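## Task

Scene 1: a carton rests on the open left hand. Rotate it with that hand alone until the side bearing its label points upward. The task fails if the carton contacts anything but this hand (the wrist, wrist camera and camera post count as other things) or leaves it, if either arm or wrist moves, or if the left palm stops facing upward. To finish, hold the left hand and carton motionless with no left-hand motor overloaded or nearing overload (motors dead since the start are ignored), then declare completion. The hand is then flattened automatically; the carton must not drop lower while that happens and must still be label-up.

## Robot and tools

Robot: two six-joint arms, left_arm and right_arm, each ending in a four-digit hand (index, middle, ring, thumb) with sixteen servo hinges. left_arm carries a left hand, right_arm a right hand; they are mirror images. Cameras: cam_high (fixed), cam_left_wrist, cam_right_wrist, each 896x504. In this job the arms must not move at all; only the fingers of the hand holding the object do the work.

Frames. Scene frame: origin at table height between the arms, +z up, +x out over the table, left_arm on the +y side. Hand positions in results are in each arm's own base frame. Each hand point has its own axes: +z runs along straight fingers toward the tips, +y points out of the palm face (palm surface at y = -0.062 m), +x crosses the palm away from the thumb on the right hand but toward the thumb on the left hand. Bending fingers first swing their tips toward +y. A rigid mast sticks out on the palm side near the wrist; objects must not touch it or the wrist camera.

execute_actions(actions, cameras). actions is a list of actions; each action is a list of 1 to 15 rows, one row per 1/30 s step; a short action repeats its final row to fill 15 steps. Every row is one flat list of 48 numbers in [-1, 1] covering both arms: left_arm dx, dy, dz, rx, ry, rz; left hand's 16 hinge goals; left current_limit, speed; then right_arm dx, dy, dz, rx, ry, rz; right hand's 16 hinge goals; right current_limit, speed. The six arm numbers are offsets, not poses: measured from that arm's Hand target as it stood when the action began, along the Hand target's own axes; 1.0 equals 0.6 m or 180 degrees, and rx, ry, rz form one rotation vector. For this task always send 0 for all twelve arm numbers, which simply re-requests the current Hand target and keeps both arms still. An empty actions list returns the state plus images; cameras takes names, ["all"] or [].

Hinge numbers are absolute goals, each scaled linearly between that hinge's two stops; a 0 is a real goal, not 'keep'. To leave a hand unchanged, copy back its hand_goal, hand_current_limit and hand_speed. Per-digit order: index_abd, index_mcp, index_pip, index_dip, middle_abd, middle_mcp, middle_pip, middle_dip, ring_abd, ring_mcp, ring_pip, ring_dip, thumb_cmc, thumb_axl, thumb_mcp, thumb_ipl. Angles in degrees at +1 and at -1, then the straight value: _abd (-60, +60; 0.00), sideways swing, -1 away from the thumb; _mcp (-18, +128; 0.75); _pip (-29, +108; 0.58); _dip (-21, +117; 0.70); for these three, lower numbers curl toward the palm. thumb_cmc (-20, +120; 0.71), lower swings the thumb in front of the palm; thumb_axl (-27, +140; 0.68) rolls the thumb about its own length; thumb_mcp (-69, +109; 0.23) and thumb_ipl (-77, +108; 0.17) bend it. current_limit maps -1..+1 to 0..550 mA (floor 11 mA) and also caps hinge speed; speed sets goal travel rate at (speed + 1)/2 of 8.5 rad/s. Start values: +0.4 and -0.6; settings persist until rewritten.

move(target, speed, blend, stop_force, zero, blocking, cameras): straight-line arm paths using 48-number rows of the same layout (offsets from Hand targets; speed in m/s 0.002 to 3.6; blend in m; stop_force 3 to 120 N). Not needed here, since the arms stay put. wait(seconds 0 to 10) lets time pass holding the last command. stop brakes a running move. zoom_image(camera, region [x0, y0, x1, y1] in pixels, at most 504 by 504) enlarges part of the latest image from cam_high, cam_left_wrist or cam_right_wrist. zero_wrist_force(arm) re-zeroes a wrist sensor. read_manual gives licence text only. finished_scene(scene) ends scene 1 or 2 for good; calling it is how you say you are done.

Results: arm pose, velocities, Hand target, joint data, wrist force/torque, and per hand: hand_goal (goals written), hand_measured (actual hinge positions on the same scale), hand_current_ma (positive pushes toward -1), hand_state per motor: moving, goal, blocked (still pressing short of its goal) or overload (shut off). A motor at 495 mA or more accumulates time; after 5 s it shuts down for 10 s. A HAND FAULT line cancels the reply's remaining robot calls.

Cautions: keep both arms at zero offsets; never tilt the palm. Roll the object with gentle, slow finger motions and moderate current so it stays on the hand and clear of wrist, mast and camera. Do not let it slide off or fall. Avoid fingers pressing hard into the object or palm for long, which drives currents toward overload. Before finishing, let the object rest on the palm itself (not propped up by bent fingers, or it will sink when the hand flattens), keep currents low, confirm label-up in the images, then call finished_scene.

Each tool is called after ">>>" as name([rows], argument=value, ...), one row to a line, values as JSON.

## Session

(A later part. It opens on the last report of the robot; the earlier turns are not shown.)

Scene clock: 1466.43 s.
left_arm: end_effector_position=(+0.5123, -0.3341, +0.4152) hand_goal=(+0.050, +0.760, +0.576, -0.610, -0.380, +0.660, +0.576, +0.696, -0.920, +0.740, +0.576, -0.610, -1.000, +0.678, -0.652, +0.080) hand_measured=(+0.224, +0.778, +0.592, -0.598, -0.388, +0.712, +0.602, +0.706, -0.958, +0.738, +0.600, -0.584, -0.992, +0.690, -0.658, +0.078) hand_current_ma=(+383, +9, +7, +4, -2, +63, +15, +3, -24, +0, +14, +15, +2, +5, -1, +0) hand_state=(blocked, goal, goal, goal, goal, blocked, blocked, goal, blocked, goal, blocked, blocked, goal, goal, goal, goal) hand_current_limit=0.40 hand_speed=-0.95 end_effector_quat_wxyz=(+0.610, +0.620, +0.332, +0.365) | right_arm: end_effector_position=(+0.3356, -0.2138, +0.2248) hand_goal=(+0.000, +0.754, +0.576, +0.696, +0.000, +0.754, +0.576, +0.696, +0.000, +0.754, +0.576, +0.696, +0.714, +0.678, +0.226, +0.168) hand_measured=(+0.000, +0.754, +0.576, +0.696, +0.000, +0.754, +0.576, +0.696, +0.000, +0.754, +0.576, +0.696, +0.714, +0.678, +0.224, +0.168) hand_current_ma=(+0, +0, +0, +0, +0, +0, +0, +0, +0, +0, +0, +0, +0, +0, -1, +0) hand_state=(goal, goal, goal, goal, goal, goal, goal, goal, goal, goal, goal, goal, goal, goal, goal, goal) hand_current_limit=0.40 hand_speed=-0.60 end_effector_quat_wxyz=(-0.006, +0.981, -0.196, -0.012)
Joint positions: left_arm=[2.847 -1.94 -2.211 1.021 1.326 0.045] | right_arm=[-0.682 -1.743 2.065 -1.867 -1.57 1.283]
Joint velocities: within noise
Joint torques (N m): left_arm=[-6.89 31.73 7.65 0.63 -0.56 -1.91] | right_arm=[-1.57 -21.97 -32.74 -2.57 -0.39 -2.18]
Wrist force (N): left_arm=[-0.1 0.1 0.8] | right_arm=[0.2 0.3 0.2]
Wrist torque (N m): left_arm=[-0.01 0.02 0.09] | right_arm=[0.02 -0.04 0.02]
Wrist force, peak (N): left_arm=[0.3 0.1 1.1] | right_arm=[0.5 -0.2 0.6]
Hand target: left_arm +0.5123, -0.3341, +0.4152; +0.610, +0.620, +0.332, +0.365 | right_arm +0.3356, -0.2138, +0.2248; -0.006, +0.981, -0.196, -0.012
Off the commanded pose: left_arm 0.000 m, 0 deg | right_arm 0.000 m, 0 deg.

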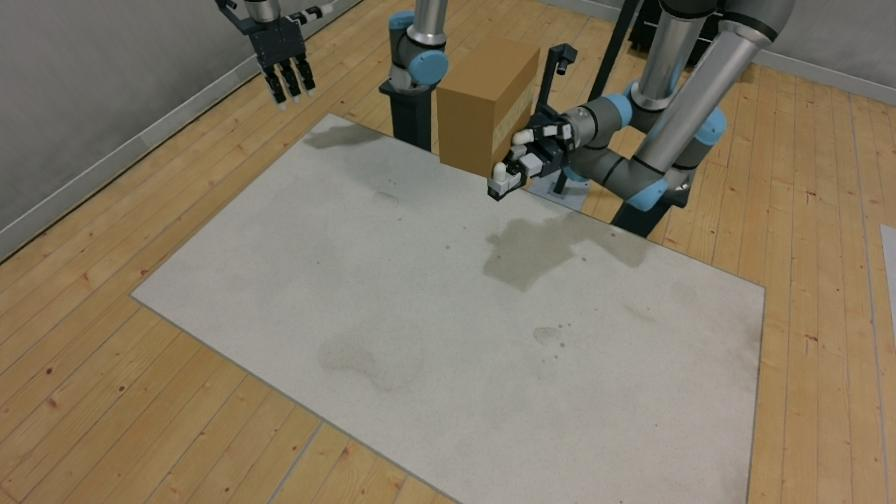

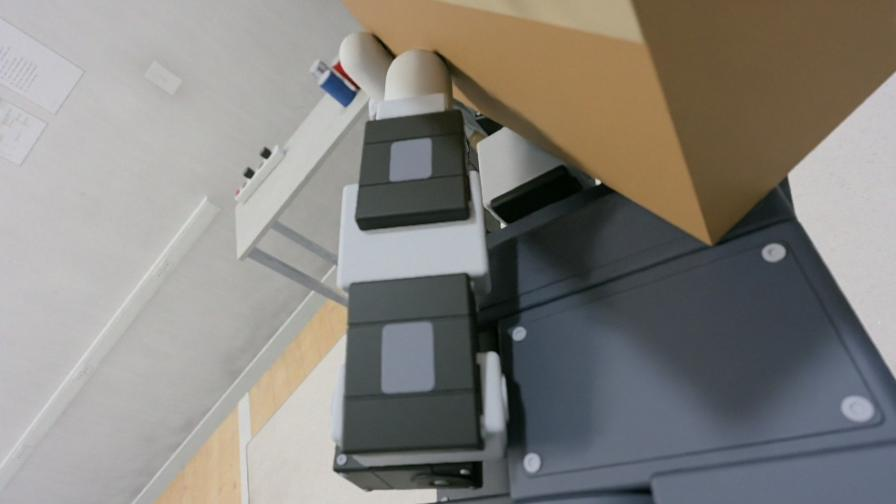

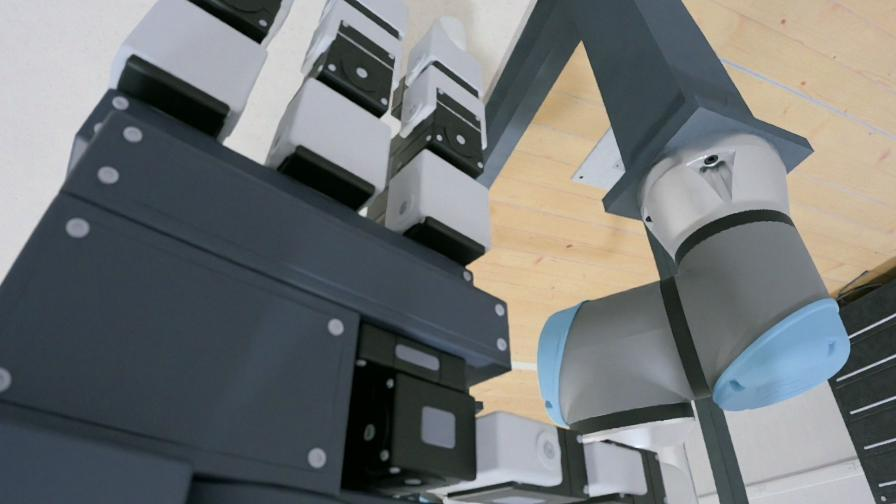

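>>> execute_actions([
  [[0,0,0,0,0,0,0.28,0.76,0.576,-0.61,-0.38,0.66,0.576,0.696,-0.94,0.74,0.576,-0.61,-0.96,0.678,-0.652,0.08,0.4,-0.94,0,0,0,0,0,0,0,0.754,0.576,0.696,0,0.754,0.576,0.696,0,0.754,0.576,0.696,0.714,0.678,0.226,0.168,0.4,-0.6]],
  [[0,0,0,0,0,0,0.28,0.76,0.576,-0.61,-0.38,0.66,0.576,0.696,-0.94,0.74,0.576,0.4,-0.96,0.678,-0.652,0.08,0.4,-0.92,0,0,0,0,0,0,0,0.754,0.576,0.696,0,0.754,0.576,0.696,0,0.754,0.576,0.696,0.714,0.678,0.226,0.168,0.4,-0.6]],
  [[0,0,0,0,0,0,0.28,0.76,0.576,-0.61,-0.38,0.66,0.576,0.696,-0.94,0.74,0.576,0.4,-0.96,0.678,-0.652,0.08,0.4,-0.92,0,0,0,0,0,0,0,0.754,0.576,0.696,0,0.754,0.576,0.696,0,0.754,0.576,0.696,0.714,0.678,0.226,0.168,0.4,-0.6]],
  [[0,0,0,0,0,0,0.28,0.76,0.576,-0.61,-0.38,0.66,0.576,0.696,-0.94,0.74,0.576,0.4,-0.96,0.678,-0.652,0.08,0.4,-0.92,0,0,0,0,0,0,0,0.754,0.576,0.696,0,0.754,0.576,0.696,0,0.754,0.576,0.696,0.714,0.678,0.226,0.168,0.4,-0.6]],
  [[0,0,0,0,0,0,0.28,0.76,0.576,-0.61,-0.38,0.66,0.576,0.696,-0.94,0.74,0.576,0.4,-0.96,0.678,-0.652,0.08,0.4,-0.92,0,0,0,0,0,0,0,0.754,0.576,0.696,0,0.754,0.576,0.696,0,0.754,0.576,0.696,0.714,0.678,0.226,0.168,0.4,-0.6]],
  [[0,0,0,0,0,0,0.28,0.76,0.576,-0.61,-0.38,0.66,0.576,0.696,-0.94,0.74,0.576,0.4,-0.96,0.678,-0.652,0.08,0.4,-0.92,0,0,0,0,0,0,0,0.754,0.576,0.696,0,0.754,0.576,0.696,0,0.754,0.576,0.696,0.714,0.678,0.226,0.168,0.4,-0.6]],
  [[0,0,0,0,0,0,0.1,0.76,0.576,-0.61,-0.38,0.66,0.576,0.696,-0.94,0.74,0.576,0.4,-0.96,0.678,-0.652,0.08,0.4,-0.95,0,0,0,0,0,0,0,0.754,0.576,0.696,0,0.754,0.576,0.696,0,0.754,0.576,0.696,0.714,0.678,0.226,0.168,0.4,-0.6]],
  [[0,0,0,0,0,0,0.1,0.76,0.576,-0.61,-0.38,0.66,0.576,0.696,-0.94,0.74,0.576,0.4,-0.96,0.678,-0.652,0.08,0.4,-0.95,0,0,0,0,0,0,0,0.754,0.576,0.696,0,0.754,0.576,0.696,0,0.754,0.576,0.696,0.714,0.678,0.226,0.168,0.4,-0.6]],
], cameras=["cam_high","cam_left_wrist"])

>>> zoom_image(camera="cam_high", region=[430, 30, 630, 210])

Scene clock: 1594.13 s.
left_arm: end_effector_position=(+0.5123, -0.3341, +0.4152) hand_goal=(+0.100, +0.760, +0.576, -0.610, -0.380, +0.660, +0.576, +0.696, -0.940, +0.740, +0.576, +0.400, -0.960, +0.678, -0.652, +0.080) hand_measured=(+0.122, +0.778, +0.584, -0.608, -0.392, +0.712, +0.602, +0.706, -0.944, +0.746, +0.584, +0.398, -0.964, +0.678, -0.658, +0.078) hand_current_ma=(+9, +9, +2, +0, -3, +63, +15, +3, +0, +1, +2, +0, -1, +0, -1, +0) hand_state=(blocked, goal, goal, goal, goal, blocked, blocked, goal, goal, goal, goal, goal, goal, goal, goal, goal) hand_current_limit=0.40 hand_speed=-0.95 end_effector_quat_wxyz=(+0.610, +0.620, +0.332, +0.365) | right_arm: end_effector_position=(+0.3356, -0.2138, +0.2248) hand_goal=(+0.000, +0.754, +0.576, +0.696, +0.000, +0.754, +0.576, +0.696, +0.000, +0.754, +0.576, +0.696, +0.714, +0.678, +0.226, +0.168) hand_measured=(+0.000, +0.754, +0.576, +0.696, +0.000, +0.754, +0.576, +0.696, +0.000, +0.754, +0.576, +0.696, +0.714, +0.678, +0.224, +0.168) hand_current_ma=(+0, +0, +0, +0, +0, +0, +0, +0, +0, +0, +0, +0, +0, +0, -1, +0) hand_state=(goal, goal, goal, goal, goal, goal, goal, goal, goal, goal, goal, goal, goal, goal, goal, goal) hand_current_limit=0.40 hand_speed=-0.60 end_effector_quat_wxyz=(-0.006, +0.981, -0.196, -0.012)
Joint positions: left_arm=[2.847 -1.94 -2.211 1.021 1.326 0.045] | right_arm=[-0.682 -1.743 2.065 -1.867 -1.57 1.283]
Joint torques (N m): left_arm=[-6.88 33.38 5.26 0.71 -0.56 -1.83] | right_arm=[-1.65 -22.11 -33.83 -2.3 -0.34 -2.14]
Wrist force (N): left_arm=[0.1 0.0 0.9] | right_arm=[0.0 -0.1 -0.1]
Wrist torque (N m): left_arm=[-0.03 0.01 0.11] | right_arm=[0.02 0.00 -0.01]
Wrist force, peak (N): left_arm=[0.2 0.0 1.2] | right_arm=[0.6 0.3 0.4]
Hand target: left_arm +0.5123, -0.3341, +0.4152; +0.610, +0.620, +0.332, +0.365 | right_arm +0.3356, -0.2138, +0.2248; -0.006, +0.981, -0.196, -0.012
Off the commanded pose: left_arm 0.000 m, 0 deg | right_arm 0.000 m, 0 deg.
Step readings (end_effector_position of left_arm | right_arm):
0: (+0.5123, -0.3341, +0.4152) | (+0.3356, -0.2138, +0.2248)
1: (+0.5123, -0.3341, +0.4152) | (+0.3356, -0.2138, +0.2248)
2: (+0.5123, -0.3341, +0.4152) | (+0.3356, -0.2138, +0.2248)
4: (+0.5123, -0.3341, +0.4152) | (+0.3356, -0.2138, +0.2248)
8: (+0.5123, -0.3341, +0.4152) | (+0.3356, -0.2138, +0.2248)
15: (+0.5123, -0.3341, +0.4152) | (+0.3356, -0.2138, +0.2248)
16: (+0.5123, -0.3341, +0.4152) | (+0.3356, -0.2138, +0.2248)
17: (+0.5123, -0.3341, +0.4152) | (+0.3356, -0.2138, +0.2248)
19: (+0.5123, -0.3341, +0.4152) | (+0.3356, -0.2138, +0.2248)
23: (+0.5123, -0.3341, +0.4152) | (+0.3356, -0.2138, +0.2248)
30: (+0.5123, -0.3341, +0.4152) | (+0.3356, -0.2138, +0.2248)
31: (+0.5123, -0.3341, +0.4152) | (+0.3356, -0.2138, +0.2248)
32: (+0.5123, -0.3341, +0.4152) | (+0.3356, -0.2138, +0.2248)
34: (+0.5123, -0.3341, +0.4152) | (+0.3356, -0.2138, +0.2248)
38: (+0.5123, -0.3341, +0.4152) | (+0.3356, -0.2138, +0.2248)
45: (+0.5123, -0.3341, +0.4152) | (+0.3356, -0.2138, +0.2248)
46: (+0.5123, -0.3341, +0.4152) | (+0.3356, -0.2138, +0.2248)
47: (+0.5123, -0.3341, +0.4152) | (+0.3356, -0.2138, +0.2248)
49: (+0.5123, -0.3341, +0.4152) | (+0.3356, -0.2138, +0.2248)
53: (+0.5123, -0.3341, +0.4152) | (+0.3356, -0.2138, +0.2248)
60: (+0.5123, -0.3341, +0.4152) | (+0.3356, -0.2138, +0.2248)
61: (+0.5123, -0.3341, +0.4152) | (+0.3356, -0.2138, +0.2248)
62: (+0.5123, -0.3341, +0.4152) | (+0.3356, -0.2138, +0.2248)
64: (+0.5123, -0.3341, +0.4152) | (+0.3356, -0.2138, +0.2248)
68: (+0.5123, -0.3341, +0.4152) | (+0.3356, -0.2138, +0.2248)
75: (+0.5123, -0.3341, +0.4152) | (+0.3356, -0.2138, +0.2248)
76: (+0.5123, -0.3341, +0.4152) | (+0.3356, -0.2138, +0.2248)
77: (+0.5123, -0.3341, +0.4152) | (+0.3356, -0.2138, +0.2248)
79: (+0.5123, -0.3341, +0.4152) | (+0.3356, -0.2138, +0.2248)
83: (+0.5123, -0.3341, +0.4152) | (+0.3356, -0.2138, +0.2248)
90: (+0.5123, -0.3341, +0.4152) | (+0.3356, -0.2138, +0.2248)
91: (+0.5123, -0.3341, +0.4152) | (+0.3356, -0.2138, +0.2248)
92: (+0.5123, -0.3341, +0.4152) | (+0.3356, -0.2138, +0.2248)
94: (+0.5123, -0.3341, +0.4152) | (+0.3356, -0.2138, +0.2248)
98: (+0.5123, -0.3341, +0.4152) | (+0.3356, -0.2138, +0.2248)
105: (+0.5123, -0.3341, +0.4152) | (+0.3356, -0.2138, +0.2248)
106: (+0.5123, -0.3341, +0.4152) | (+0.3356, -0.2138, +0.2248)
107: (+0.5123, -0.3341, +0.4152) | (+0.3356, -0.2138, +0.2248)
109: (+0.5123, -0.3341, +0.4152) | (+0.3356, -0.2138, +0.2248)
113: (+0.5123, -0.3341, +0.4152) | (+0.3356, -0.2138, +0.2248)
120: (+0.5123, -0.3341, +0.4152) | (+0.3356, -0.2138, +0.2248)
Images, in order (width x height): cam_high 896x504, cam_left_wrist 896x504.

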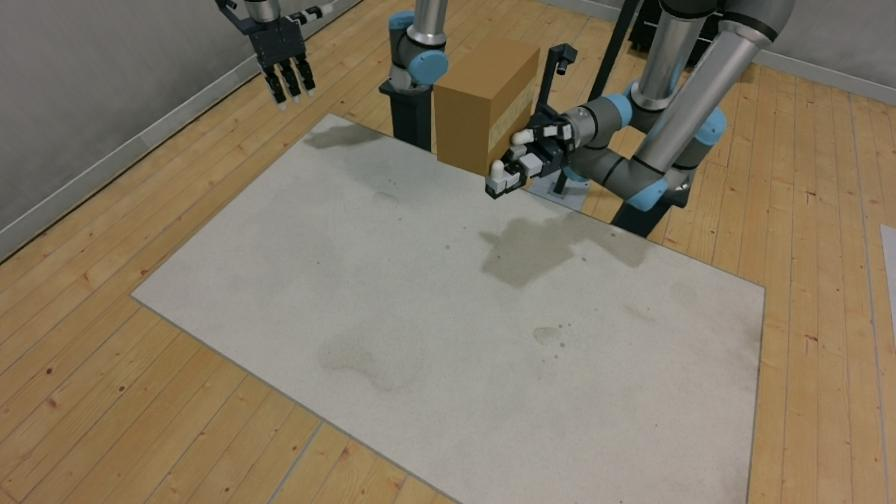

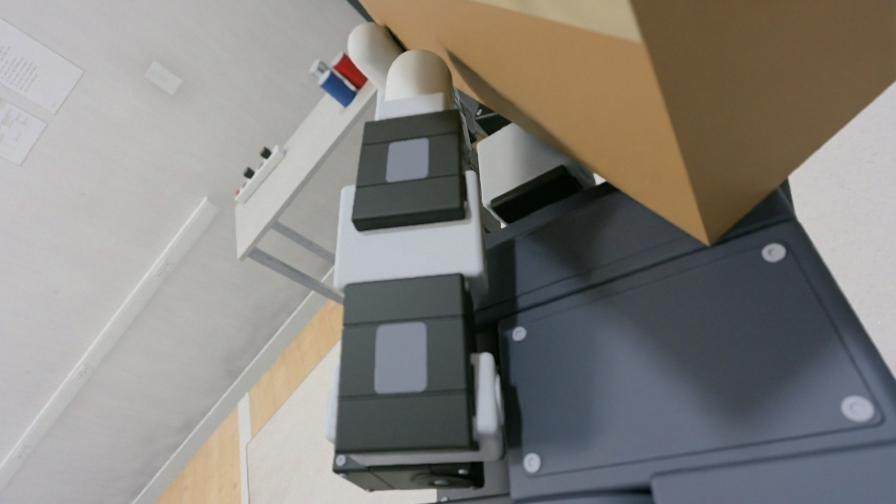

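Scaled by 2.520 from the camera's 896x504 image, which has a finer 1280x720 frame.

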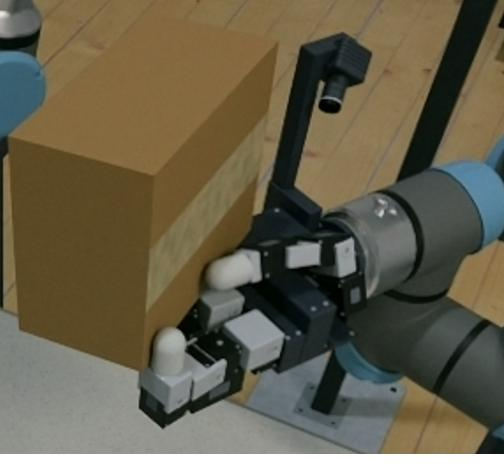

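>>> execute_actions([
  [[0,0,0,0,0,0,-0.08,0.76,0.576,-0.61,-0.38,0.66,0.576,0.696,-0.94,0.74,0.576,0.4,-0.96,0.678,-0.652,0.08,0.4,-0.95,0,0,0,0,0,0,0,0.754,0.576,0.696,0,0.754,0.576,0.696,0,0.754,0.576,0.696,0.714,0.678,0.226,0.168,0.4,-0.6]],
  [[0,0,0,0,0,0,-0.08,0.76,0.576,-0.61,-0.38,0.66,0.576,0.696,-0.94,0.74,0.576,0.4,-0.96,0.678,-0.652,0.08,0.4,-0.95,0,0,0,0,0,0,0,0.754,0.576,0.696,0,0.754,0.576,0.696,0,0.754,0.576,0.696,0.714,0.678,0.226,0.168,0.4,-0.6]],
  [[0,0,0,0,0,0,-0.08,0.76,0.576,-0.61,-0.38,0.66,0.576,0.696,-0.94,0.74,0.576,0.4,-0.96,0.678,-0.652,0.08,0.4,-0.95,0,0,0,0,0,0,0,0.754,0.576,0.696,0,0.754,0.576,0.696,0,0.754,0.576,0.696,0.714,0.678,0.226,0.168,0.4,-0.6]],
], cameras=["cam_high","cam_left_wrist"])

>>> zoom_image(camera="cam_high", region=[430, 30, 630, 210])

Scene clock: 1605.97 s.
left_arm: end_effector_position=(+0.5123, -0.3341, +0.4152) hand_goal=(-0.080, +0.760, +0.576, -0.610, -0.380, +0.660, +0.576, +0.696, -0.940, +0.740, +0.576, +0.400, -0.960, +0.678, -0.652, +0.080) hand_measured=(-0.056, +0.774, +0.582, -0.608, -0.392, +0.712, +0.602, +0.706, -0.944, +0.746, +0.584, +0.398, -0.964, +0.678, -0.658, +0.078) hand_current_ma=(+10, +6, +1, +0, -3, +63, +15, +3, +0, +1, +2, +0, -1, +0, -1, +0) hand_state=(blocked, goal, goal, goal, goal, blocked, blocked, goal, goal, goal, goal, goal, goal, goal, goal, goal) hand_current_limit=0.40 hand_speed=-0.95 end_effector_quat_wxyz=(+0.610, +0.620, +0.332, +0.365) | right_arm: end_effector_position=(+0.3356, -0.2138, +0.2248) hand_goal=(+0.000, +0.754, +0.576, +0.696, +0.000, +0.754, +0.576, +0.696, +0.000, +0.754, +0.576, +0.696, +0.714, +0.678, +0.226, +0.168) hand_measured=(+0.000, +0.754, +0.576, +0.696, +0.000, +0.754, +0.576, +0.696, +0.000, +0.754, +0.576, +0.696, +0.714, +0.678, +0.224, +0.168) hand_current_ma=(+0, +0, +0, +0, +0, +0, +0, +0, +0, +0, +0, +0, +0, +0, -1, +0) hand_state=(goal, goal, goal, goal, goal, goal, goal, goal, goal, goal, goal, goal, goal, goal, goal, goal) hand_current_limit=0.40 hand_speed=-0.60 end_effector_quat_wxyz=(-0.006, +0.981, -0.196, -0.012)
Joint positions: left_arm=[2.847 -1.94 -2.211 1.021 1.326 0.045] | right_arm=[-0.682 -1.743 2.065 -1.867 -1.57 1.283]
Joint torques (N m): left_arm=[-6.77 32.51 5.88 0.61 -0.55 -1.91] | right_arm=[-1.67 -21.63 -33.86 -2.23 -0.08 -1.96]
Wrist force (N): left_arm=[0.0 -0.3 0.5] | right_arm=[0.3 0.1 0.5]
Wrist torque (N m): left_arm=[-0.02 0.00 0.12] | right_arm=[-0.01 -0.04 0.02]
Wrist force, peak (N): left_arm=[0.0 0.1 1.1] | right_arm=[0.4 0.3 0.5]
Hand target: left_arm +0.5123, -0.3341, +0.4152; +0.610, +0.620, +0.332, +0.365 | right_arm +0.3356, -0.2138, +0.2248; -0.006, +0.981, -0.196, -0.012
Off the commanded pose: left_arm 0.000 m, 0 deg | right_arm 0.000 m, 0 deg.
Step readings (end_effector_position of left_arm | right_arm):
0: (+0.5123, -0.3341, +0.4152) | (+0.3356, -0.2138, +0.2248)
1: (+0.5123, -0.3341, +0.4152) | (+0.3356, -0.2138, +0.2248)
2: (+0.5123, -0.3341, +0.4152) | (+0.3356, -0.2138, +0.2248)
4: (+0.5123, -0.3341, +0.4152) | (+0.3356, -0.2138, +0.2248)
8: (+0.5123, -0.3341, +0.4152) | (+0.3356, -0.2138, +0.2248)
15: (+0.5123, -0.3341, +0.4152) | (+0.3356, -0.2138, +0.2248)
16: (+0.5123, -0.3341, +0.4152) | (+0.3356, -0.2138, +0.2248)
17: (+0.5123, -0.3341, +0.4152) | (+0.3356, -0.2138, +0.2248)
19: (+0.5123, -0.3341, +0.4152) | (+0.3356, -0.2138, +0.2248)
23: (+0.5123, -0.3341, +0.4152) | (+0.3356, -0.2138, +0.2248)
30: (+0.5123, -0.3341, +0.4152) | (+0.3356, -0.2138, +0.2248)
31: (+0.5123, -0.3341, +0.4152) | (+0.3356, -0.2138, +0.2248)
32: (+0.5123, -0.3341, +0.4152) | (+0.3356, -0.2138, +0.2248)
34: (+0.5123, -0.3341, +0.4152) | (+0.3356, -0.2138, +0.2248)
38: (+0.5123, -0.3341, +0.4152) | (+0.3356, -0.2138, +0.2248)
45: (+0.5123, -0.3341, +0.4152) | (+0.3356, -0.2138, +0.2248)
Images, in order (width x height): cam_high 896x504, cam_left_wrist 896x504.

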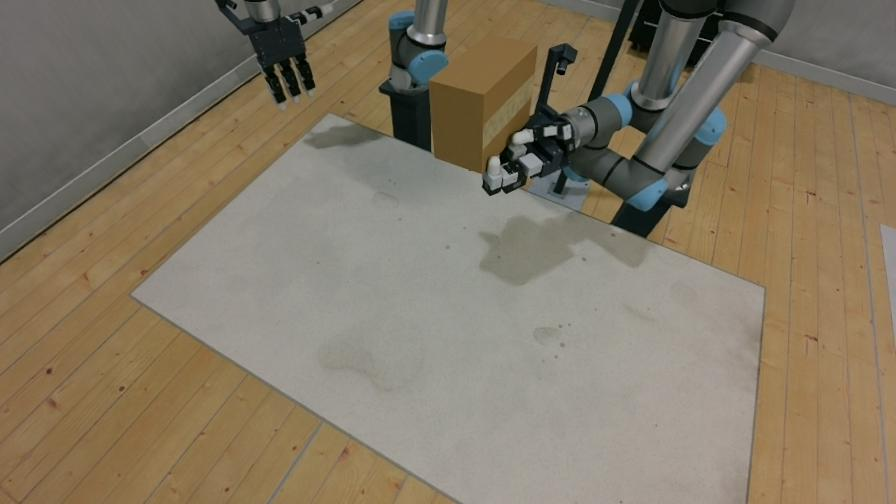

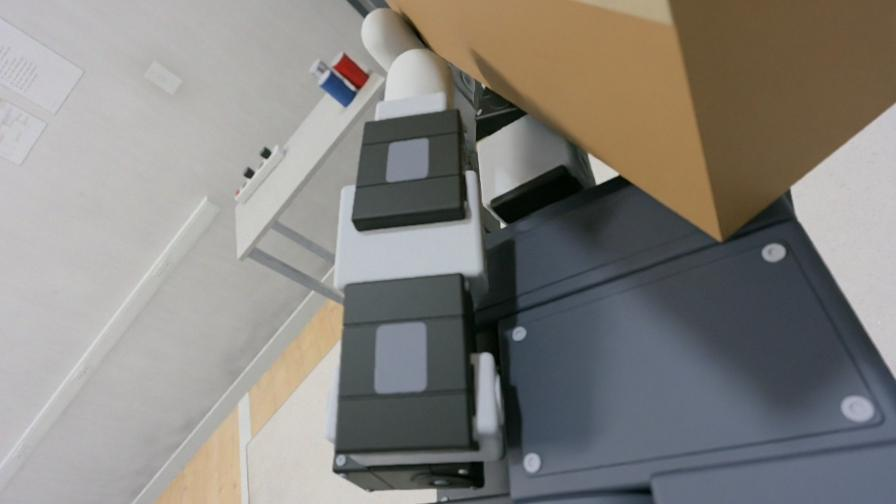

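Scaled by 2.520 from the camera's 896x504 image, which has a finer 1280x720 frame.

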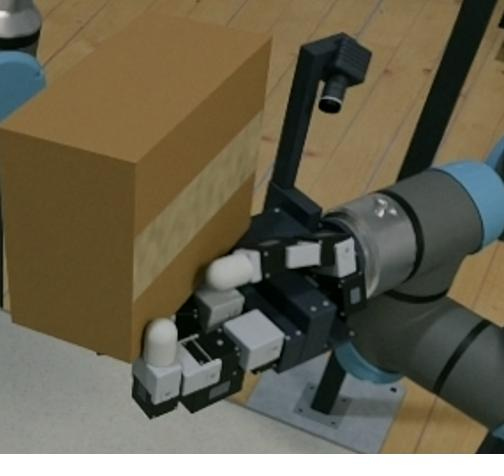

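>>> execute_actions([
  [[0,0,0,0,0,0,-0.25,0.76,0.576,-0.61,-0.38,0.66,0.576,0.696,-0.94,0.74,0.576,0.4,-0.96,0.678,-0.652,0.08,0.4,-0.95,0,0,0,0,0,0,0,0.754,0.576,0.696,0,0.754,0.576,0.696,0,0.754,0.576,0.696,0.714,0.678,0.226,0.168,0.4,-0.6]],
  [[0,0,0,0,0,0,-0.25,0.76,0.576,-0.61,-0.38,0.66,0.576,0.696,-0.94,0.74,0.576,0.4,-0.96,0.678,-0.652,0.08,0.4,-0.95,0,0,0,0,0,0,0,0.754,0.576,0.696,0,0.754,0.576,0.696,0,0.754,0.576,0.696,0.714,0.678,0.226,0.168,0.4,-0.6]],
  [[0,0,0,0,0,0,-0.25,0.76,0.576,-0.61,-0.38,0.66,0.576,0.696,-0.94,0.74,0.576,0.4,-0.96,0.678,-0.652,0.08,0.4,-0.95,0,0,0,0,0,0,0,0.754,0.576,0.696,0,0.754,0.576,0.696,0,0.754,0.576,0.696,0.714,0.678,0.226,0.168,0.4,-0.6]],
], cameras=["cam_high","cam_left_wrist"])

>>> zoom_image(camera="cam_high", region=[430, 30, 630, 210])

Scene clock: 1638.30 s.
left_arm: end_effector_position=(+0.5123, -0.3341, +0.4152) hand_goal=(-0.250, +0.760, +0.576, -0.610, -0.380, +0.660, +0.576, +0.696, -0.940, +0.740, +0.576, +0.400, -0.960, +0.678, -0.652, +0.080) hand_measured=(-0.226, +0.774, +0.580, -0.608, -0.392, +0.706, +0.600, +0.706, -0.944, +0.754, +0.584, +0.398, -0.964, +0.678, -0.658, +0.078) hand_current_ma=(+11, +6, +1, +0, -3, +49, +14, +3, +0, +6, +2, +0, -1, +0, -1, +0) hand_state=(blocked, goal, goal, goal, goal, blocked, blocked, goal, goal, goal, goal, goal, goal, goal, goal, goal) hand_current_limit=0.40 hand_speed=-0.95 end_effector_quat_wxyz=(+0.610, +0.620, +0.332, +0.365) | right_arm: end_effector_position=(+0.3356, -0.2138, +0.2248) hand_goal=(+0.000, +0.754, +0.576, +0.696, +0.000, +0.754, +0.576, +0.696, +0.000, +0.754, +0.576, +0.696, +0.714, +0.678, +0.226, +0.168) hand_measured=(+0.000, +0.754, +0.576, +0.696, +0.000, +0.754, +0.576, +0.696, +0.000, +0.754, +0.576, +0.696, +0.714, +0.678, +0.224, +0.168) hand_current_ma=(+0, +0, +0, +0, +0, +0, +0, +0, +0, +0, +0, +0, +0, +0, -1, +0) hand_state=(goal, goal, goal, goal, goal, goal, goal, goal, goal, goal, goal, goal, goal, goal, goal, goal) hand_current_limit=0.40 hand_speed=-0.60 end_effector_quat_wxyz=(-0.006, +0.981, -0.196, -0.012)
Joint positions: left_arm=[2.847 -1.94 -2.211 1.021 1.326 0.045] | right_arm=[-0.682 -1.743 2.065 -1.867 -1.57 1.283]
Joint torques (N m): left_arm=[-5.34 31.45 4.57 1.27 -0.66 -1.5] | right_arm=[-1.79 -22.13 -33.58 -2.01 -0.17 -2.2]
Wrist force (N): left_arm=[0.2 0.0 0.6] | right_arm=[0.0 -0.2 0.2]
Wrist torque (N m): left_arm=[-0.01 -0.01 0.15] | right_arm=[-0.05 0.00 -0.01]
Wrist force, peak (N): left_arm=[-0.1 -0.2 1.2] | right_arm=[0.3 0.0 0.7]
Hand target: left_arm +0.5123, -0.3341, +0.4152; +0.610, +0.620, +0.332, +0.365 | right_arm +0.3356, -0.2138, +0.2248; -0.006, +0.981, -0.196, -0.012
Off the commanded pose: left_arm 0.000 m, 0 deg | right_arm 0.000 m, 0 deg.
Step readings (end_effector_position of left_arm | right_arm):
0: (+0.5123, -0.3341, +0.4152) | (+0.3356, -0.2138, +0.2248)
1: (+0.5123, -0.3341, +0.4152) | (+0.3356, -0.2138, +0.2248)
2: (+0.5123, -0.3341, +0.4152) | (+0.3356, -0.2138, +0.2248)
4: (+0.5123, -0.3341, +0.4152) | (+0.3356, -0.2138, +0.2248)
8: (+0.5123, -0.3341, +0.4152) | (+0.3356, -0.2138, +0.2248)
15: (+0.5123, -0.3341, +0.4152) | (+0.3356, -0.2138, +0.2248)
16: (+0.5123, -0.3341, +0.4152) | (+0.3356, -0.2138, +0.2248)
17: (+0.5123, -0.3341, +0.4152) | (+0.3356, -0.2138, +0.2248)
19: (+0.5123, -0.3341, +0.4152) | (+0.3356, -0.2138, +0.2248)
23: (+0.5123, -0.3341, +0.4152) | (+0.3356, -0.2138, +0.2248)
30: (+0.5123, -0.3341, +0.4152) | (+0.3356, -0.2138, +0.2248)
31: (+0.5123, -0.3341, +0.4152) | (+0.3356, -0.2138, +0.2248)
32: (+0.5123, -0.3341, +0.4152) | (+0.3356, -0.2138, +0.2248)
34: (+0.5123, -0.3341, +0.4152) | (+0.3356, -0.2138, +0.2248)
38: (+0.5123, -0.3341, +0.4152) | (+0.3356, -0.2138, +0.2248)
45: (+0.5123, -0.3341, +0.4152) | (+0.3356, -0.2138, +0.2248)
Images, in order (width x height): cam_high 896x504, cam_left_wrist 896x504.

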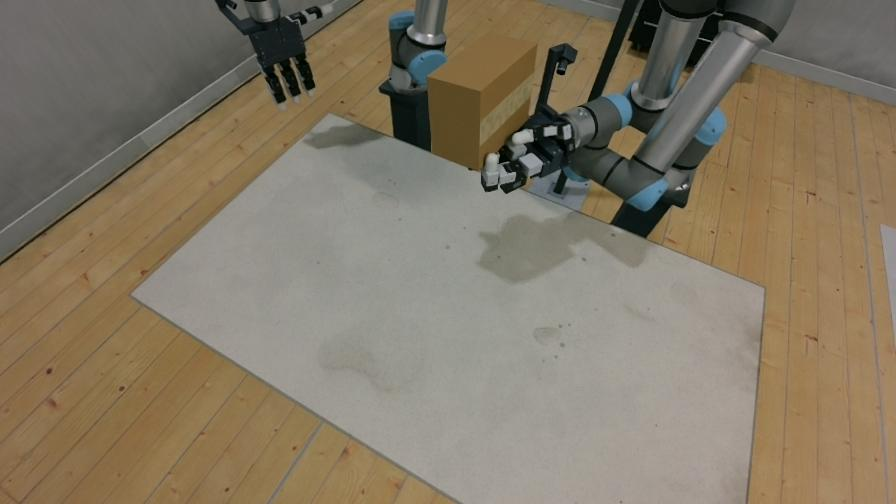

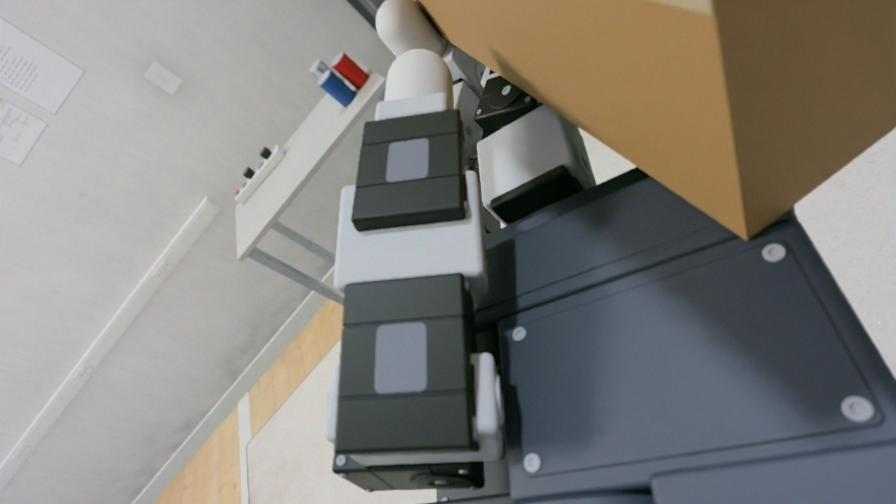

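Scaled by 2.520 from the camera's 896x504 image, which has a finer 1280x720 frame.

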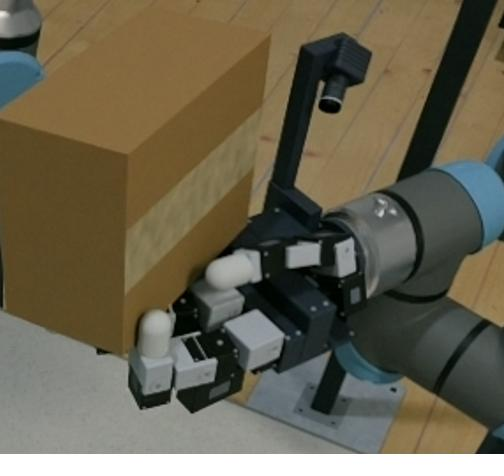

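>>> execute_actions([
  [[0,0,0,0,0,0,-0.2,0.77,0.576,0.696,-0.38,0.66,0.576,0.696,-0.94,0.74,0.576,0.696,-0.6,0.678,-0.3,-0.4,0.4,-0.88,0,0,0,0,0,0,0,0.754,0.576,0.696,0,0.754,0.576,0.696,0,0.754,0.576,0.696,0.714,0.678,0.226,0.168,0.4,-0.6]],
  [[0,0,0,0,0,0,-0.2,0.77,0.576,0.696,-0.38,0.66,0.576,0.696,-0.94,0.74,0.576,0.696,-0.6,0.678,-0.3,-0.4,0.4,-0.88,0,0,0,0,0,0,0,0.754,0.576,0.696,0,0.754,0.576,0.696,0,0.754,0.576,0.696,0.714,0.678,0.226,0.168,0.4,-0.6]],
  [[0,0,0,0,0,0,-0.2,0.77,0.576,0.696,-0.38,0.66,0.576,0.696,-0.94,0.74,0.576,0.696,-0.6,0.678,-0.3,-0.4,0.4,-0.88,0,0,0,0,0,0,0,0.754,0.576,0.696,0,0.754,0.576,0.696,0,0.754,0.576,0.696,0.714,0.678,0.226,0.168,0.4,-0.6]],
  [[0,0,0,0,0,0,-0.2,0.77,0.576,0.696,-0.38,0.66,0.576,0.696,-0.94,0.74,0.576,0.696,-0.48,0.678,0.13,-0.78,0.4,-0.88,0,0,0,0,0,0,0,0.754,0.576,0.696,0,0.754,0.576,0.696,0,0.754,0.576,0.696,0.714,0.678,0.226,0.168,0.4,-0.6]],
  [[0,0,0,0,0,0,-0.2,0.77,0.576,0.696,-0.38,0.66,0.576,0.696,-0.94,0.74,0.576,0.696,-0.48,0.678,0.13,-0.78,0.4,-0.88,0,0,0,0,0,0,0,0.754,0.576,0.696,0,0.754,0.576,0.696,0,0.754,0.576,0.696,0.714,0.678,0.226,0.168,0.4,-0.6]],
  [[0,0,0,0,0,0,-0.2,0.77,0.576,0.696,-0.38,0.66,0.576,0.696,-0.94,0.74,0.576,0.696,-0.48,0.678,0.13,-0.78,0.4,-0.88,0,0,0,0,0,0,0,0.754,0.576,0.696,0,0.754,0.576,0.696,0,0.754,0.576,0.696,0.714,0.678,0.226,0.168,0.4,-0.6]],
  [[0,0,0,0,0,0,-0.2,0.69,0.576,0.696,-0.38,0.66,0.576,0.696,-0.94,0.74,0.576,0.696,-0.48,0.678,0.13,-0.78,0.4,-0.94,0,0,0,0,0,0,0,0.754,0.576,0.696,0,0.754,0.576,0.696,0,0.754,0.576,0.696,0.714,0.678,0.226,0.168,0.4,-0.6]],
  [[0,0,0,0,0,0,-0.2,0.69,0.576,0.696,-0.38,0.66,0.576,0.696,-0.94,0.74,0.576,0.696,-0.48,0.678,0.13,-0.78,0.4,-0.94,0,0,0,0,0,0,0,0.754,0.576,0.696,0,0.754,0.576,0.696,0,0.754,0.576,0.696,0.714,0.678,0.226,0.168,0.4,-0.6]],
], cameras=["cam_high","cam_left_wrist"])

>>> zoom_image(camera="cam_high", region=[410, 30, 610, 210])

Scene clock: 1748.57 s.
left_arm: end_effector_position=(+0.5123, -0.3341, +0.4152) hand_goal=(-0.200, +0.690, +0.576, +0.696, -0.380, +0.660, +0.576, +0.696, -0.940, +0.740, +0.576, +0.696, -0.480, +0.678, +0.130, -0.780) hand_measured=(-0.196, +0.710, +0.576, +0.694, -0.386, +0.694, +0.592, +0.704, -0.942, +0.760, +0.586, +0.694, -0.482, +0.678, +0.124, -0.778) hand_current_ma=(+0, +12, +0, +0, -1, +28, +7, +2, +0, +11, +3, +0, +0, +0, -1, +0) hand_state=(goal, blocked, goal, goal, goal, blocked, goal, goal, goal, goal, goal, goal, goal, goal, goal, goal) hand_current_limit=0.40 hand_speed=-0.94 end_effector_quat_wxyz=(+0.610, +0.620, +0.332, +0.365) | right_arm: end_effector_position=(+0.3356, -0.2138, +0.2248) hand_goal=(+0.000, +0.754, +0.576, +0.696, +0.000, +0.754, +0.576, +0.696, +0.000, +0.754, +0.576, +0.696, +0.714, +0.678, +0.226, +0.168) hand_measured=(+0.000, +0.754, +0.576, +0.696, +0.000, +0.754, +0.576, +0.696, +0.000, +0.754, +0.576, +0.696, +0.714, +0.678, +0.224, +0.168) hand_current_ma=(+0, +0, +0, +0, +0, +0, +0, +0, +0, +0, +0, +0, +0, +0, -1, +0) hand_state=(goal, goal, goal, goal, goal, goal, goal, goal, goal, goal, goal, goal, goal, goal, goal, goal) hand_current_limit=0.40 hand_speed=-0.60 end_effector_quat_wxyz=(-0.006, +0.981, -0.196, -0.012)
Joint positions: left_arm=[2.847 -1.94 -2.211 1.021 1.326 0.045] | right_arm=[-0.682 -1.743 2.065 -1.867 -1.57 1.283]
Joint torques (N m): left_arm=[0.86 28.56 3.07 3.32 -1.2 0.5] | right_arm=[-2.87 -21.49 -32.86 -1.96 0.09 -1.98]
Wrist force (N): left_arm=[-0.2 0.2 0.6] | right_arm=[0.1 -0.3 0.0]
Wrist torque (N m): left_arm=[0.00 0.04 0.09] | right_arm=[-0.03 -0.01 0.00]
Wrist force, peak (N): left_arm=[0.3 -0.3 1.1] | right_arm=[0.2 0.2 0.8]
Hand target: left_arm +0.5123, -0.3341, +0.4152; +0.610, +0.620, +0.332, +0.365 | right_arm +0.3356, -0.2138, +0.2248; -0.006, +0.981, -0.196, -0.012
Off the commanded pose: left_arm 0.000 m, 0 deg | right_arm 0.000 m, 0 deg.
Step readings (end_effector_position of left_arm | right_arm):
0: (+0.5123, -0.3341, +0.4152) | (+0.3356, -0.2138, +0.2248)
1: (+0.5123, -0.3341, +0.4152) | (+0.3356, -0.2138, +0.2248)
2: (+0.5123, -0.3341, +0.4152) | (+0.3356, -0.2138, +0.2248)
4: (+0.5123, -0.3341, +0.4152) | (+0.3356, -0.2138, +0.2248)
8: (+0.5123, -0.3341, +0.4152) | (+0.3356, -0.2138, +0.2248)
15: (+0.5123, -0.3341, +0.4152) | (+0.3356, -0.2138, +0.2248)
16: (+0.5123, -0.3341, +0.4152) | (+0.3356, -0.2138, +0.2248)
17: (+0.5123, -0.3341, +0.4152) | (+0.3356, -0.2138, +0.2248)
19: (+0.5123, -0.3341, +0.4152) | (+0.3356, -0.2138, +0.2248)
23: (+0.5123, -0.3341, +0.4152) | (+0.3356, -0.2138, +0.2248)
30: (+0.5123, -0.3341, +0.4152) | (+0.3356, -0.2138, +0.2248)
31: (+0.5123, -0.3341, +0.4152) | (+0.3356, -0.2138, +0.2248)
32: (+0.5123, -0.3341, +0.4152) | (+0.3356, -0.2138, +0.2248)
34: (+0.5123, -0.3341, +0.4152) | (+0.3356, -0.2138, +0.2248)
38: (+0.5123, -0.3341, +0.4152) | (+0.3356, -0.2138, +0.2248)
45: (+0.5123, -0.3341, +0.4152) | (+0.3356, -0.2138, +0.2248)
46: (+0.5123, -0.3341, +0.4152) | (+0.3356, -0.2138, +0.2248)
47: (+0.5123, -0.3341, +0.4152) | (+0.3356, -0.2138, +0.2248)
49: (+0.5123, -0.3341, +0.4152) | (+0.3356, -0.2138, +0.2248)
53: (+0.5123, -0.3341, +0.4152) | (+0.3356, -0.2138, +0.2248)
60: (+0.5123, -0.3341, +0.4152) | (+0.3356, -0.2138, +0.2248)
61: (+0.5123, -0.3341, +0.4152) | (+0.3356, -0.2138, +0.2248)
62: (+0.5123, -0.3341, +0.4152) | (+0.3356, -0.2138, +0.2248)
64: (+0.5123, -0.3341, +0.4152) | (+0.3356, -0.2138, +0.2248)
68: (+0.5123, -0.3341, +0.4152) | (+0.3356, -0.2138, +0.2248)
75: (+0.5123, -0.3341, +0.4152) | (+0.3356, -0.2138, +0.2248)
76: (+0.5123, -0.3341, +0.4152) | (+0.3356, -0.2138, +0.2248)
77: (+0.5123, -0.3341, +0.4152) | (+0.3356, -0.2138, +0.2248)
79: (+0.5123, -0.3341, +0.4152) | (+0.3356, -0.2138, +0.2248)
83: (+0.5123, -0.3341, +0.4152) | (+0.3356, -0.2138, +0.2248)
90: (+0.5123, -0.3341, +0.4152) | (+0.3356, -0.2138, +0.2248)
91: (+0.5123, -0.3341, +0.4152) | (+0.3356, -0.2138, +0.2248)
92: (+0.5123, -0.3341, +0.4152) | (+0.3356, -0.2138, +0.2248)
94: (+0.5123, -0.3341, +0.4152) | (+0.3356, -0.2138, +0.2248)
98: (+0.5123, -0.3341, +0.4152) | (+0.3356, -0.2138, +0.2248)
105: (+0.5123, -0.3341, +0.4152) | (+0.3356, -0.2138, +0.2248)
106: (+0.5123, -0.3341, +0.4152) | (+0.3356, -0.2138, +0.2248)
107: (+0.5123, -0.3341, +0.4152) | (+0.3356, -0.2138, +0.2248)
109: (+0.5123, -0.3341, +0.4152) | (+0.3356, -0.2138, +0.2248)
113: (+0.5123, -0.3341, +0.4152) | (+0.3356, -0.2138, +0.2248)
120: (+0.5123, -0.3341, +0.4152) | (+0.3356, -0.2138, +0.2248)
Images, in order (width x height): cam_high 896x504, cam_left_wrist 896x504.

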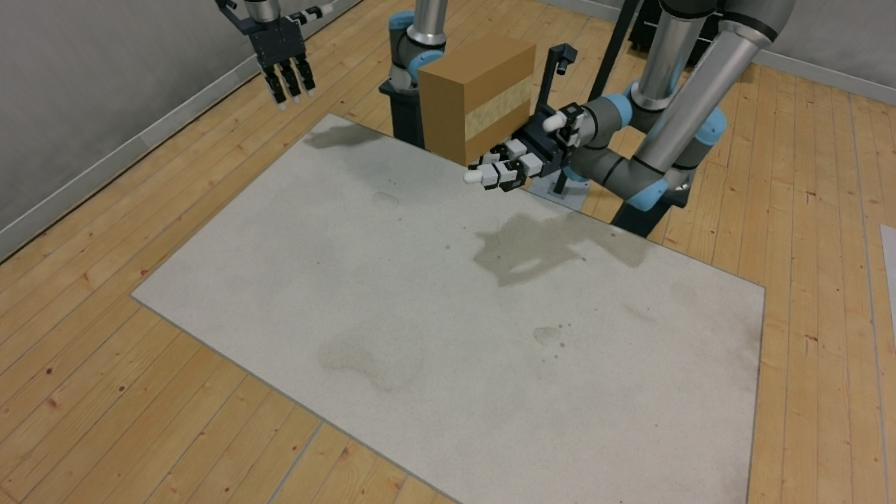

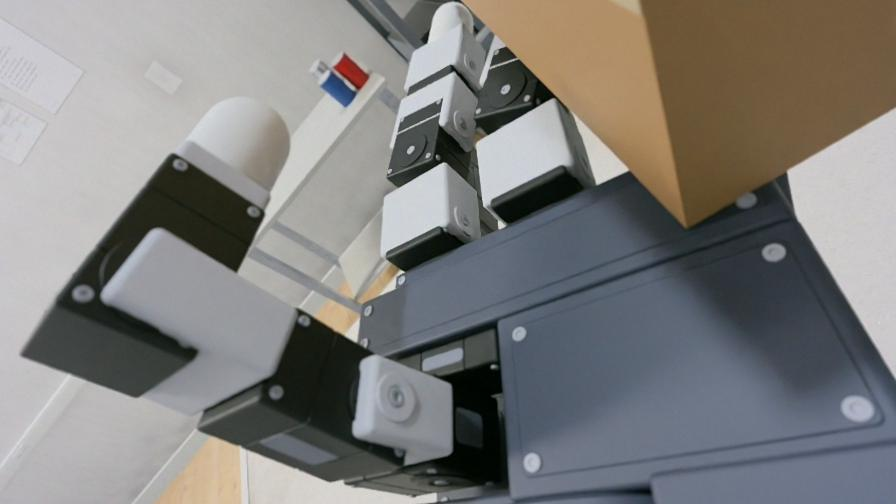

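Scaled by 2.520 from the camera's 896x504 image, which has a finer 1280x720 frame.

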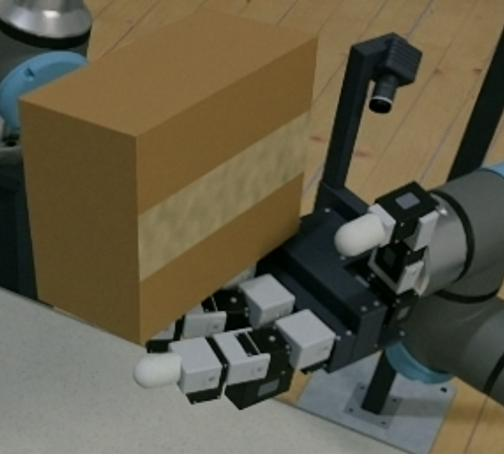

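>>> execute_actions([
  [[0,0,0,0,0,0,-0.2,0.82,0.576,0.696,-0.38,0.66,0.576,0.696,-0.94,0.74,0.576,0.696,-0.48,0.678,-0.174,-0.4,0.4,-0.9,0,0,0,0,0,0,0,0.754,0.576,0.696,0,0.754,0.576,0.696,0,0.754,0.576,0.696,0.714,0.678,0.226,0.168,0.4,-0.6]],
  [[0,0,0,0,0,0,-0.5,0.82,0.576,0.696,-0.38,0.66,0.576,0.696,-0.94,0.74,0.576,0.696,-0.48,0.678,-0.174,-0.4,0.4,-0.92,0,0,0,0,0,0,0,0.754,0.576,0.696,0,0.754,0.576,0.696,0,0.754,0.576,0.696,0.714,0.678,0.226,0.168,0.4,-0.6]],
  [[0,0,0,0,0,0,-0.5,0.82,0.576,0.696,-0.38,0.66,0.576,0.696,-0.94,0.74,0.576,0.696,-0.48,0.678,-0.174,-0.4,0.4,-0.92,0,0,0,0,0,0,0,0.754,0.576,0.696,0,0.754,0.576,0.696,0,0.754,0.576,0.696,0.714,0.678,0.226,0.168,0.4,-0.6]],
  [[0,0,0,0,0,0,-0.5,0.82,0.576,0.696,-0.38,0.66,0.576,0.696,-0.94,0.74,0.576,0.696,-0.48,0.678,-0.174,-0.4,0.4,-0.92,0,0,0,0,0,0,0,0.754,0.576,0.696,0,0.754,0.576,0.696,0,0.754,0.576,0.696,0.714,0.678,0.226,0.168,0.4,-0.6]],
  [[0,0,0,0,0,0,-0.5,0.69,0.576,0.696,-0.38,0.66,0.576,0.696,-0.94,0.74,0.576,0.696,-0.48,0.678,-0.174,-0.4,0.4,-0.94,0,0,0,0,0,0,0,0.754,0.576,0.696,0,0.754,0.576,0.696,0,0.754,0.576,0.696,0.714,0.678,0.226,0.168,0.4,-0.6]],
  [[0,0,0,0,0,0,-0.5,0.69,0.576,0.696,-0.38,0.66,0.576,0.696,-0.94,0.74,0.576,0.696,-0.48,0.678,-0.174,-0.4,0.4,-0.94,0,0,0,0,0,0,0,0.754,0.576,0.696,0,0.754,0.576,0.696,0,0.754,0.576,0.696,0.714,0.678,0.226,0.168,0.4,-0.6]],
], cameras=["cam_high","cam_left_wrist"])

>>> zoom_image(camera="cam_high", region=[410, 30, 610, 210])

Scene clock: 1799.40 s.
left_arm: end_effector_position=(+0.5123, -0.3341, +0.4152) hand_goal=(-0.500, +0.690, +0.576, +0.696, -0.380, +0.660, +0.576, +0.696, -0.940, +0.740, +0.576, +0.696, -0.480, +0.678, -0.174, -0.400) hand_measured=(-0.496, +0.710, +0.576, +0.694, -0.386, +0.694, +0.592, +0.704, -0.942, +0.760, +0.586, +0.694, -0.482, +0.678, -0.174, -0.404) hand_current_ma=(+0, +11, +0, +0, -1, +28, +7, +2, +0, +11, +3, +0, +0, +0, +0, -1) hand_state=(goal, blocked, goal, goal, goal, blocked, goal, goal, goal, goal, goal, goal, goal, goal, goal, goal) hand_current_limit=0.40 hand_speed=-0.94 end_effector_quat_wxyz=(+0.610, +0.620, +0.332, +0.365) | right_arm: end_effector_position=(+0.3356, -0.2138, +0.2248) hand_goal=(+0.000, +0.754, +0.576, +0.696, +0.000, +0.754, +0.576, +0.696, +0.000, +0.754, +0.576, +0.696, +0.714, +0.678, +0.226, +0.168) hand_measured=(+0.000, +0.754, +0.576, +0.696, +0.000, +0.754, +0.576, +0.696, +0.000, +0.754, +0.576, +0.696, +0.714, +0.678, +0.224, +0.168) hand_current_ma=(+0, +0, +0, +0, +0, +0, +0, +0, +0, +0, +0, +0, +0, +0, -1, +0) hand_state=(goal, goal, goal, goal, goal, goal, goal, goal, goal, goal, goal, goal, goal, goal, goal, goal) hand_current_limit=0.40 hand_speed=-0.60 end_effector_quat_wxyz=(-0.006, +0.981, -0.196, -0.012)
Joint positions: left_arm=[2.847 -1.94 -2.211 1.021 1.326 0.045] | right_arm=[-0.682 -1.743 2.065 -1.867 -1.57 1.283]
Joint torques (N m): left_arm=[2.88 28.14 2.64 4.19 -1.19 0.25] | right_arm=[-1.72 -22.07 -33.97 -1.83 -0.01 -2]
Wrist force (N): left_arm=[0.3 -0.1 0.8] | right_arm=[0.2 -0.1 0.2]
Wrist torque (N m): left_arm=[-0.02 -0.02 0.15] | right_arm=[-0.01 -0.01 0.00]
Wrist force, peak (N): left_arm=[-0.2 0.4 1.2] | right_arm=[-0.1 0.3 0.7]
Hand target: left_arm +0.5123, -0.3341, +0.4152; +0.610, +0.620, +0.332, +0.365 | right_arm +0.3356, -0.2138, +0.2248; -0.006, +0.981, -0.196, -0.012
Off the commanded pose: left_arm 0.000 m, 0 deg | right_arm 0.000 m, 0 deg.
Step readings (end_effector_position of left_arm | right_arm):
0: (+0.5123, -0.3341, +0.4152) | (+0.3356, -0.2138, +0.2248)
1: (+0.5123, -0.3341, +0.4152) | (+0.3356, -0.2138, +0.2248)
2: (+0.5123, -0.3341, +0.4152) | (+0.3356, -0.2138, +0.2248)
4: (+0.5123, -0.3341, +0.4152) | (+0.3356, -0.2138, +0.2248)
8: (+0.5123, -0.3341, +0.4152) | (+0.3356, -0.2138, +0.2248)
15: (+0.5123, -0.3341, +0.4152) | (+0.3356, -0.2138, +0.2248)
16: (+0.5123, -0.3341, +0.4152) | (+0.3356, -0.2138, +0.2248)
17: (+0.5123, -0.3341, +0.4152) | (+0.3356, -0.2138, +0.2248)
19: (+0.5123, -0.3341, +0.4152) | (+0.3356, -0.2138, +0.2248)
23: (+0.5123, -0.3341, +0.4152) | (+0.3356, -0.2138, +0.2248)
30: (+0.5123, -0.3341, +0.4152) | (+0.3356, -0.2138, +0.2248)
31: (+0.5123, -0.3341, +0.4152) | (+0.3356, -0.2138, +0.2248)
32: (+0.5123, -0.3341, +0.4152) | (+0.3356, -0.2138, +0.2248)
34: (+0.5123, -0.3341, +0.4152) | (+0.3356, -0.2138, +0.2248)
38: (+0.5123, -0.3341, +0.4152) | (+0.3356, -0.2138, +0.2248)
45: (+0.5123, -0.3341, +0.4152) | (+0.3356, -0.2138, +0.2248)
46: (+0.5123, -0.3341, +0.4152) | (+0.3356, -0.2138, +0.2248)
47: (+0.5123, -0.3341, +0.4152) | (+0.3356, -0.2138, +0.2248)
49: (+0.5123, -0.3341, +0.4152) | (+0.3356, -0.2138, +0.2248)
53: (+0.5123, -0.3341, +0.4152) | (+0.3356, -0.2138, +0.2248)
60: (+0.5123, -0.3341, +0.4152) | (+0.3356, -0.2138, +0.2248)
61: (+0.5123, -0.3341, +0.4152) | (+0.3356, -0.2138, +0.2248)
62: (+0.5123, -0.3341, +0.4152) | (+0.3356, -0.2138, +0.2248)
64: (+0.5123, -0.3341, +0.4152) | (+0.3356, -0.2138, +0.2248)
68: (+0.5123, -0.3341, +0.4152) | (+0.3356, -0.2138, +0.2248)
75: (+0.5123, -0.3341, +0.4152) | (+0.3356, -0.2138, +0.2248)
76: (+0.5123, -0.3341, +0.4152) | (+0.3356, -0.2138, +0.2248)
77: (+0.5123, -0.3341, +0.4152) | (+0.3356, -0.2138, +0.2248)
79: (+0.5123, -0.3341, +0.4152) | (+0.3356, -0.2138, +0.2248)
83: (+0.5123, -0.3341, +0.4152) | (+0.3356, -0.2138, +0.2248)
90: (+0.5123, -0.3341, +0.4152) | (+0.3356, -0.2138, +0.2248)
Images, in order (width x height): cam_high 896x504, cam_left_wrist 896x504.

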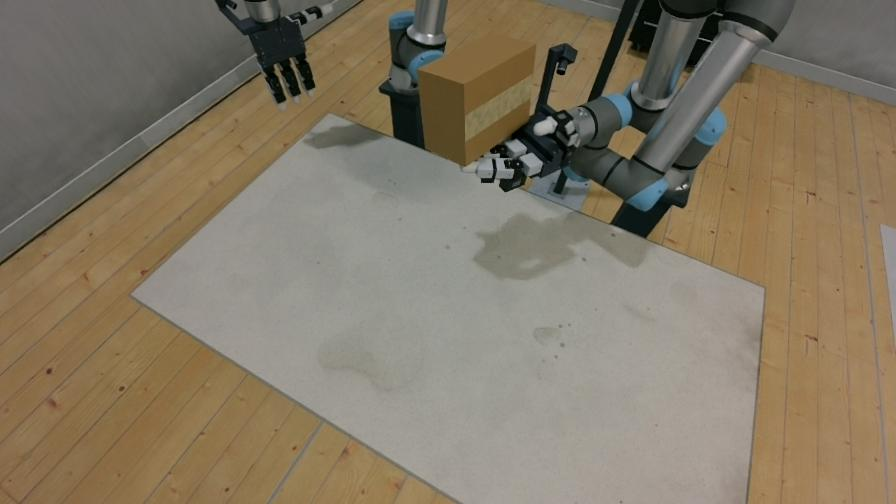

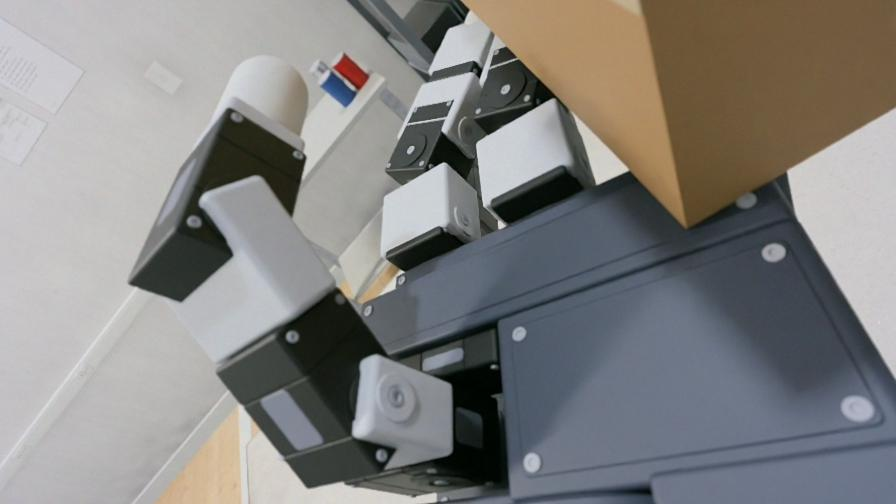

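Scaled by 2.520 from the camera's 896x504 image, which has a finer 1280x720 frame.

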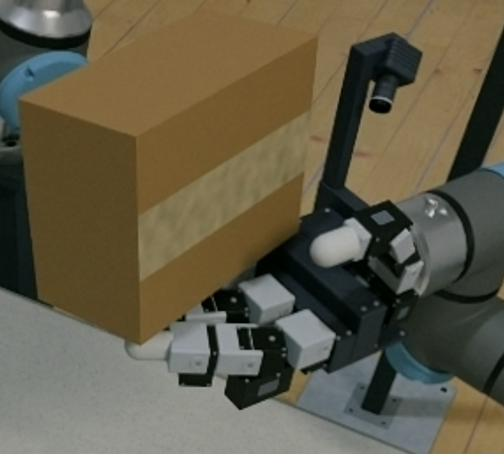

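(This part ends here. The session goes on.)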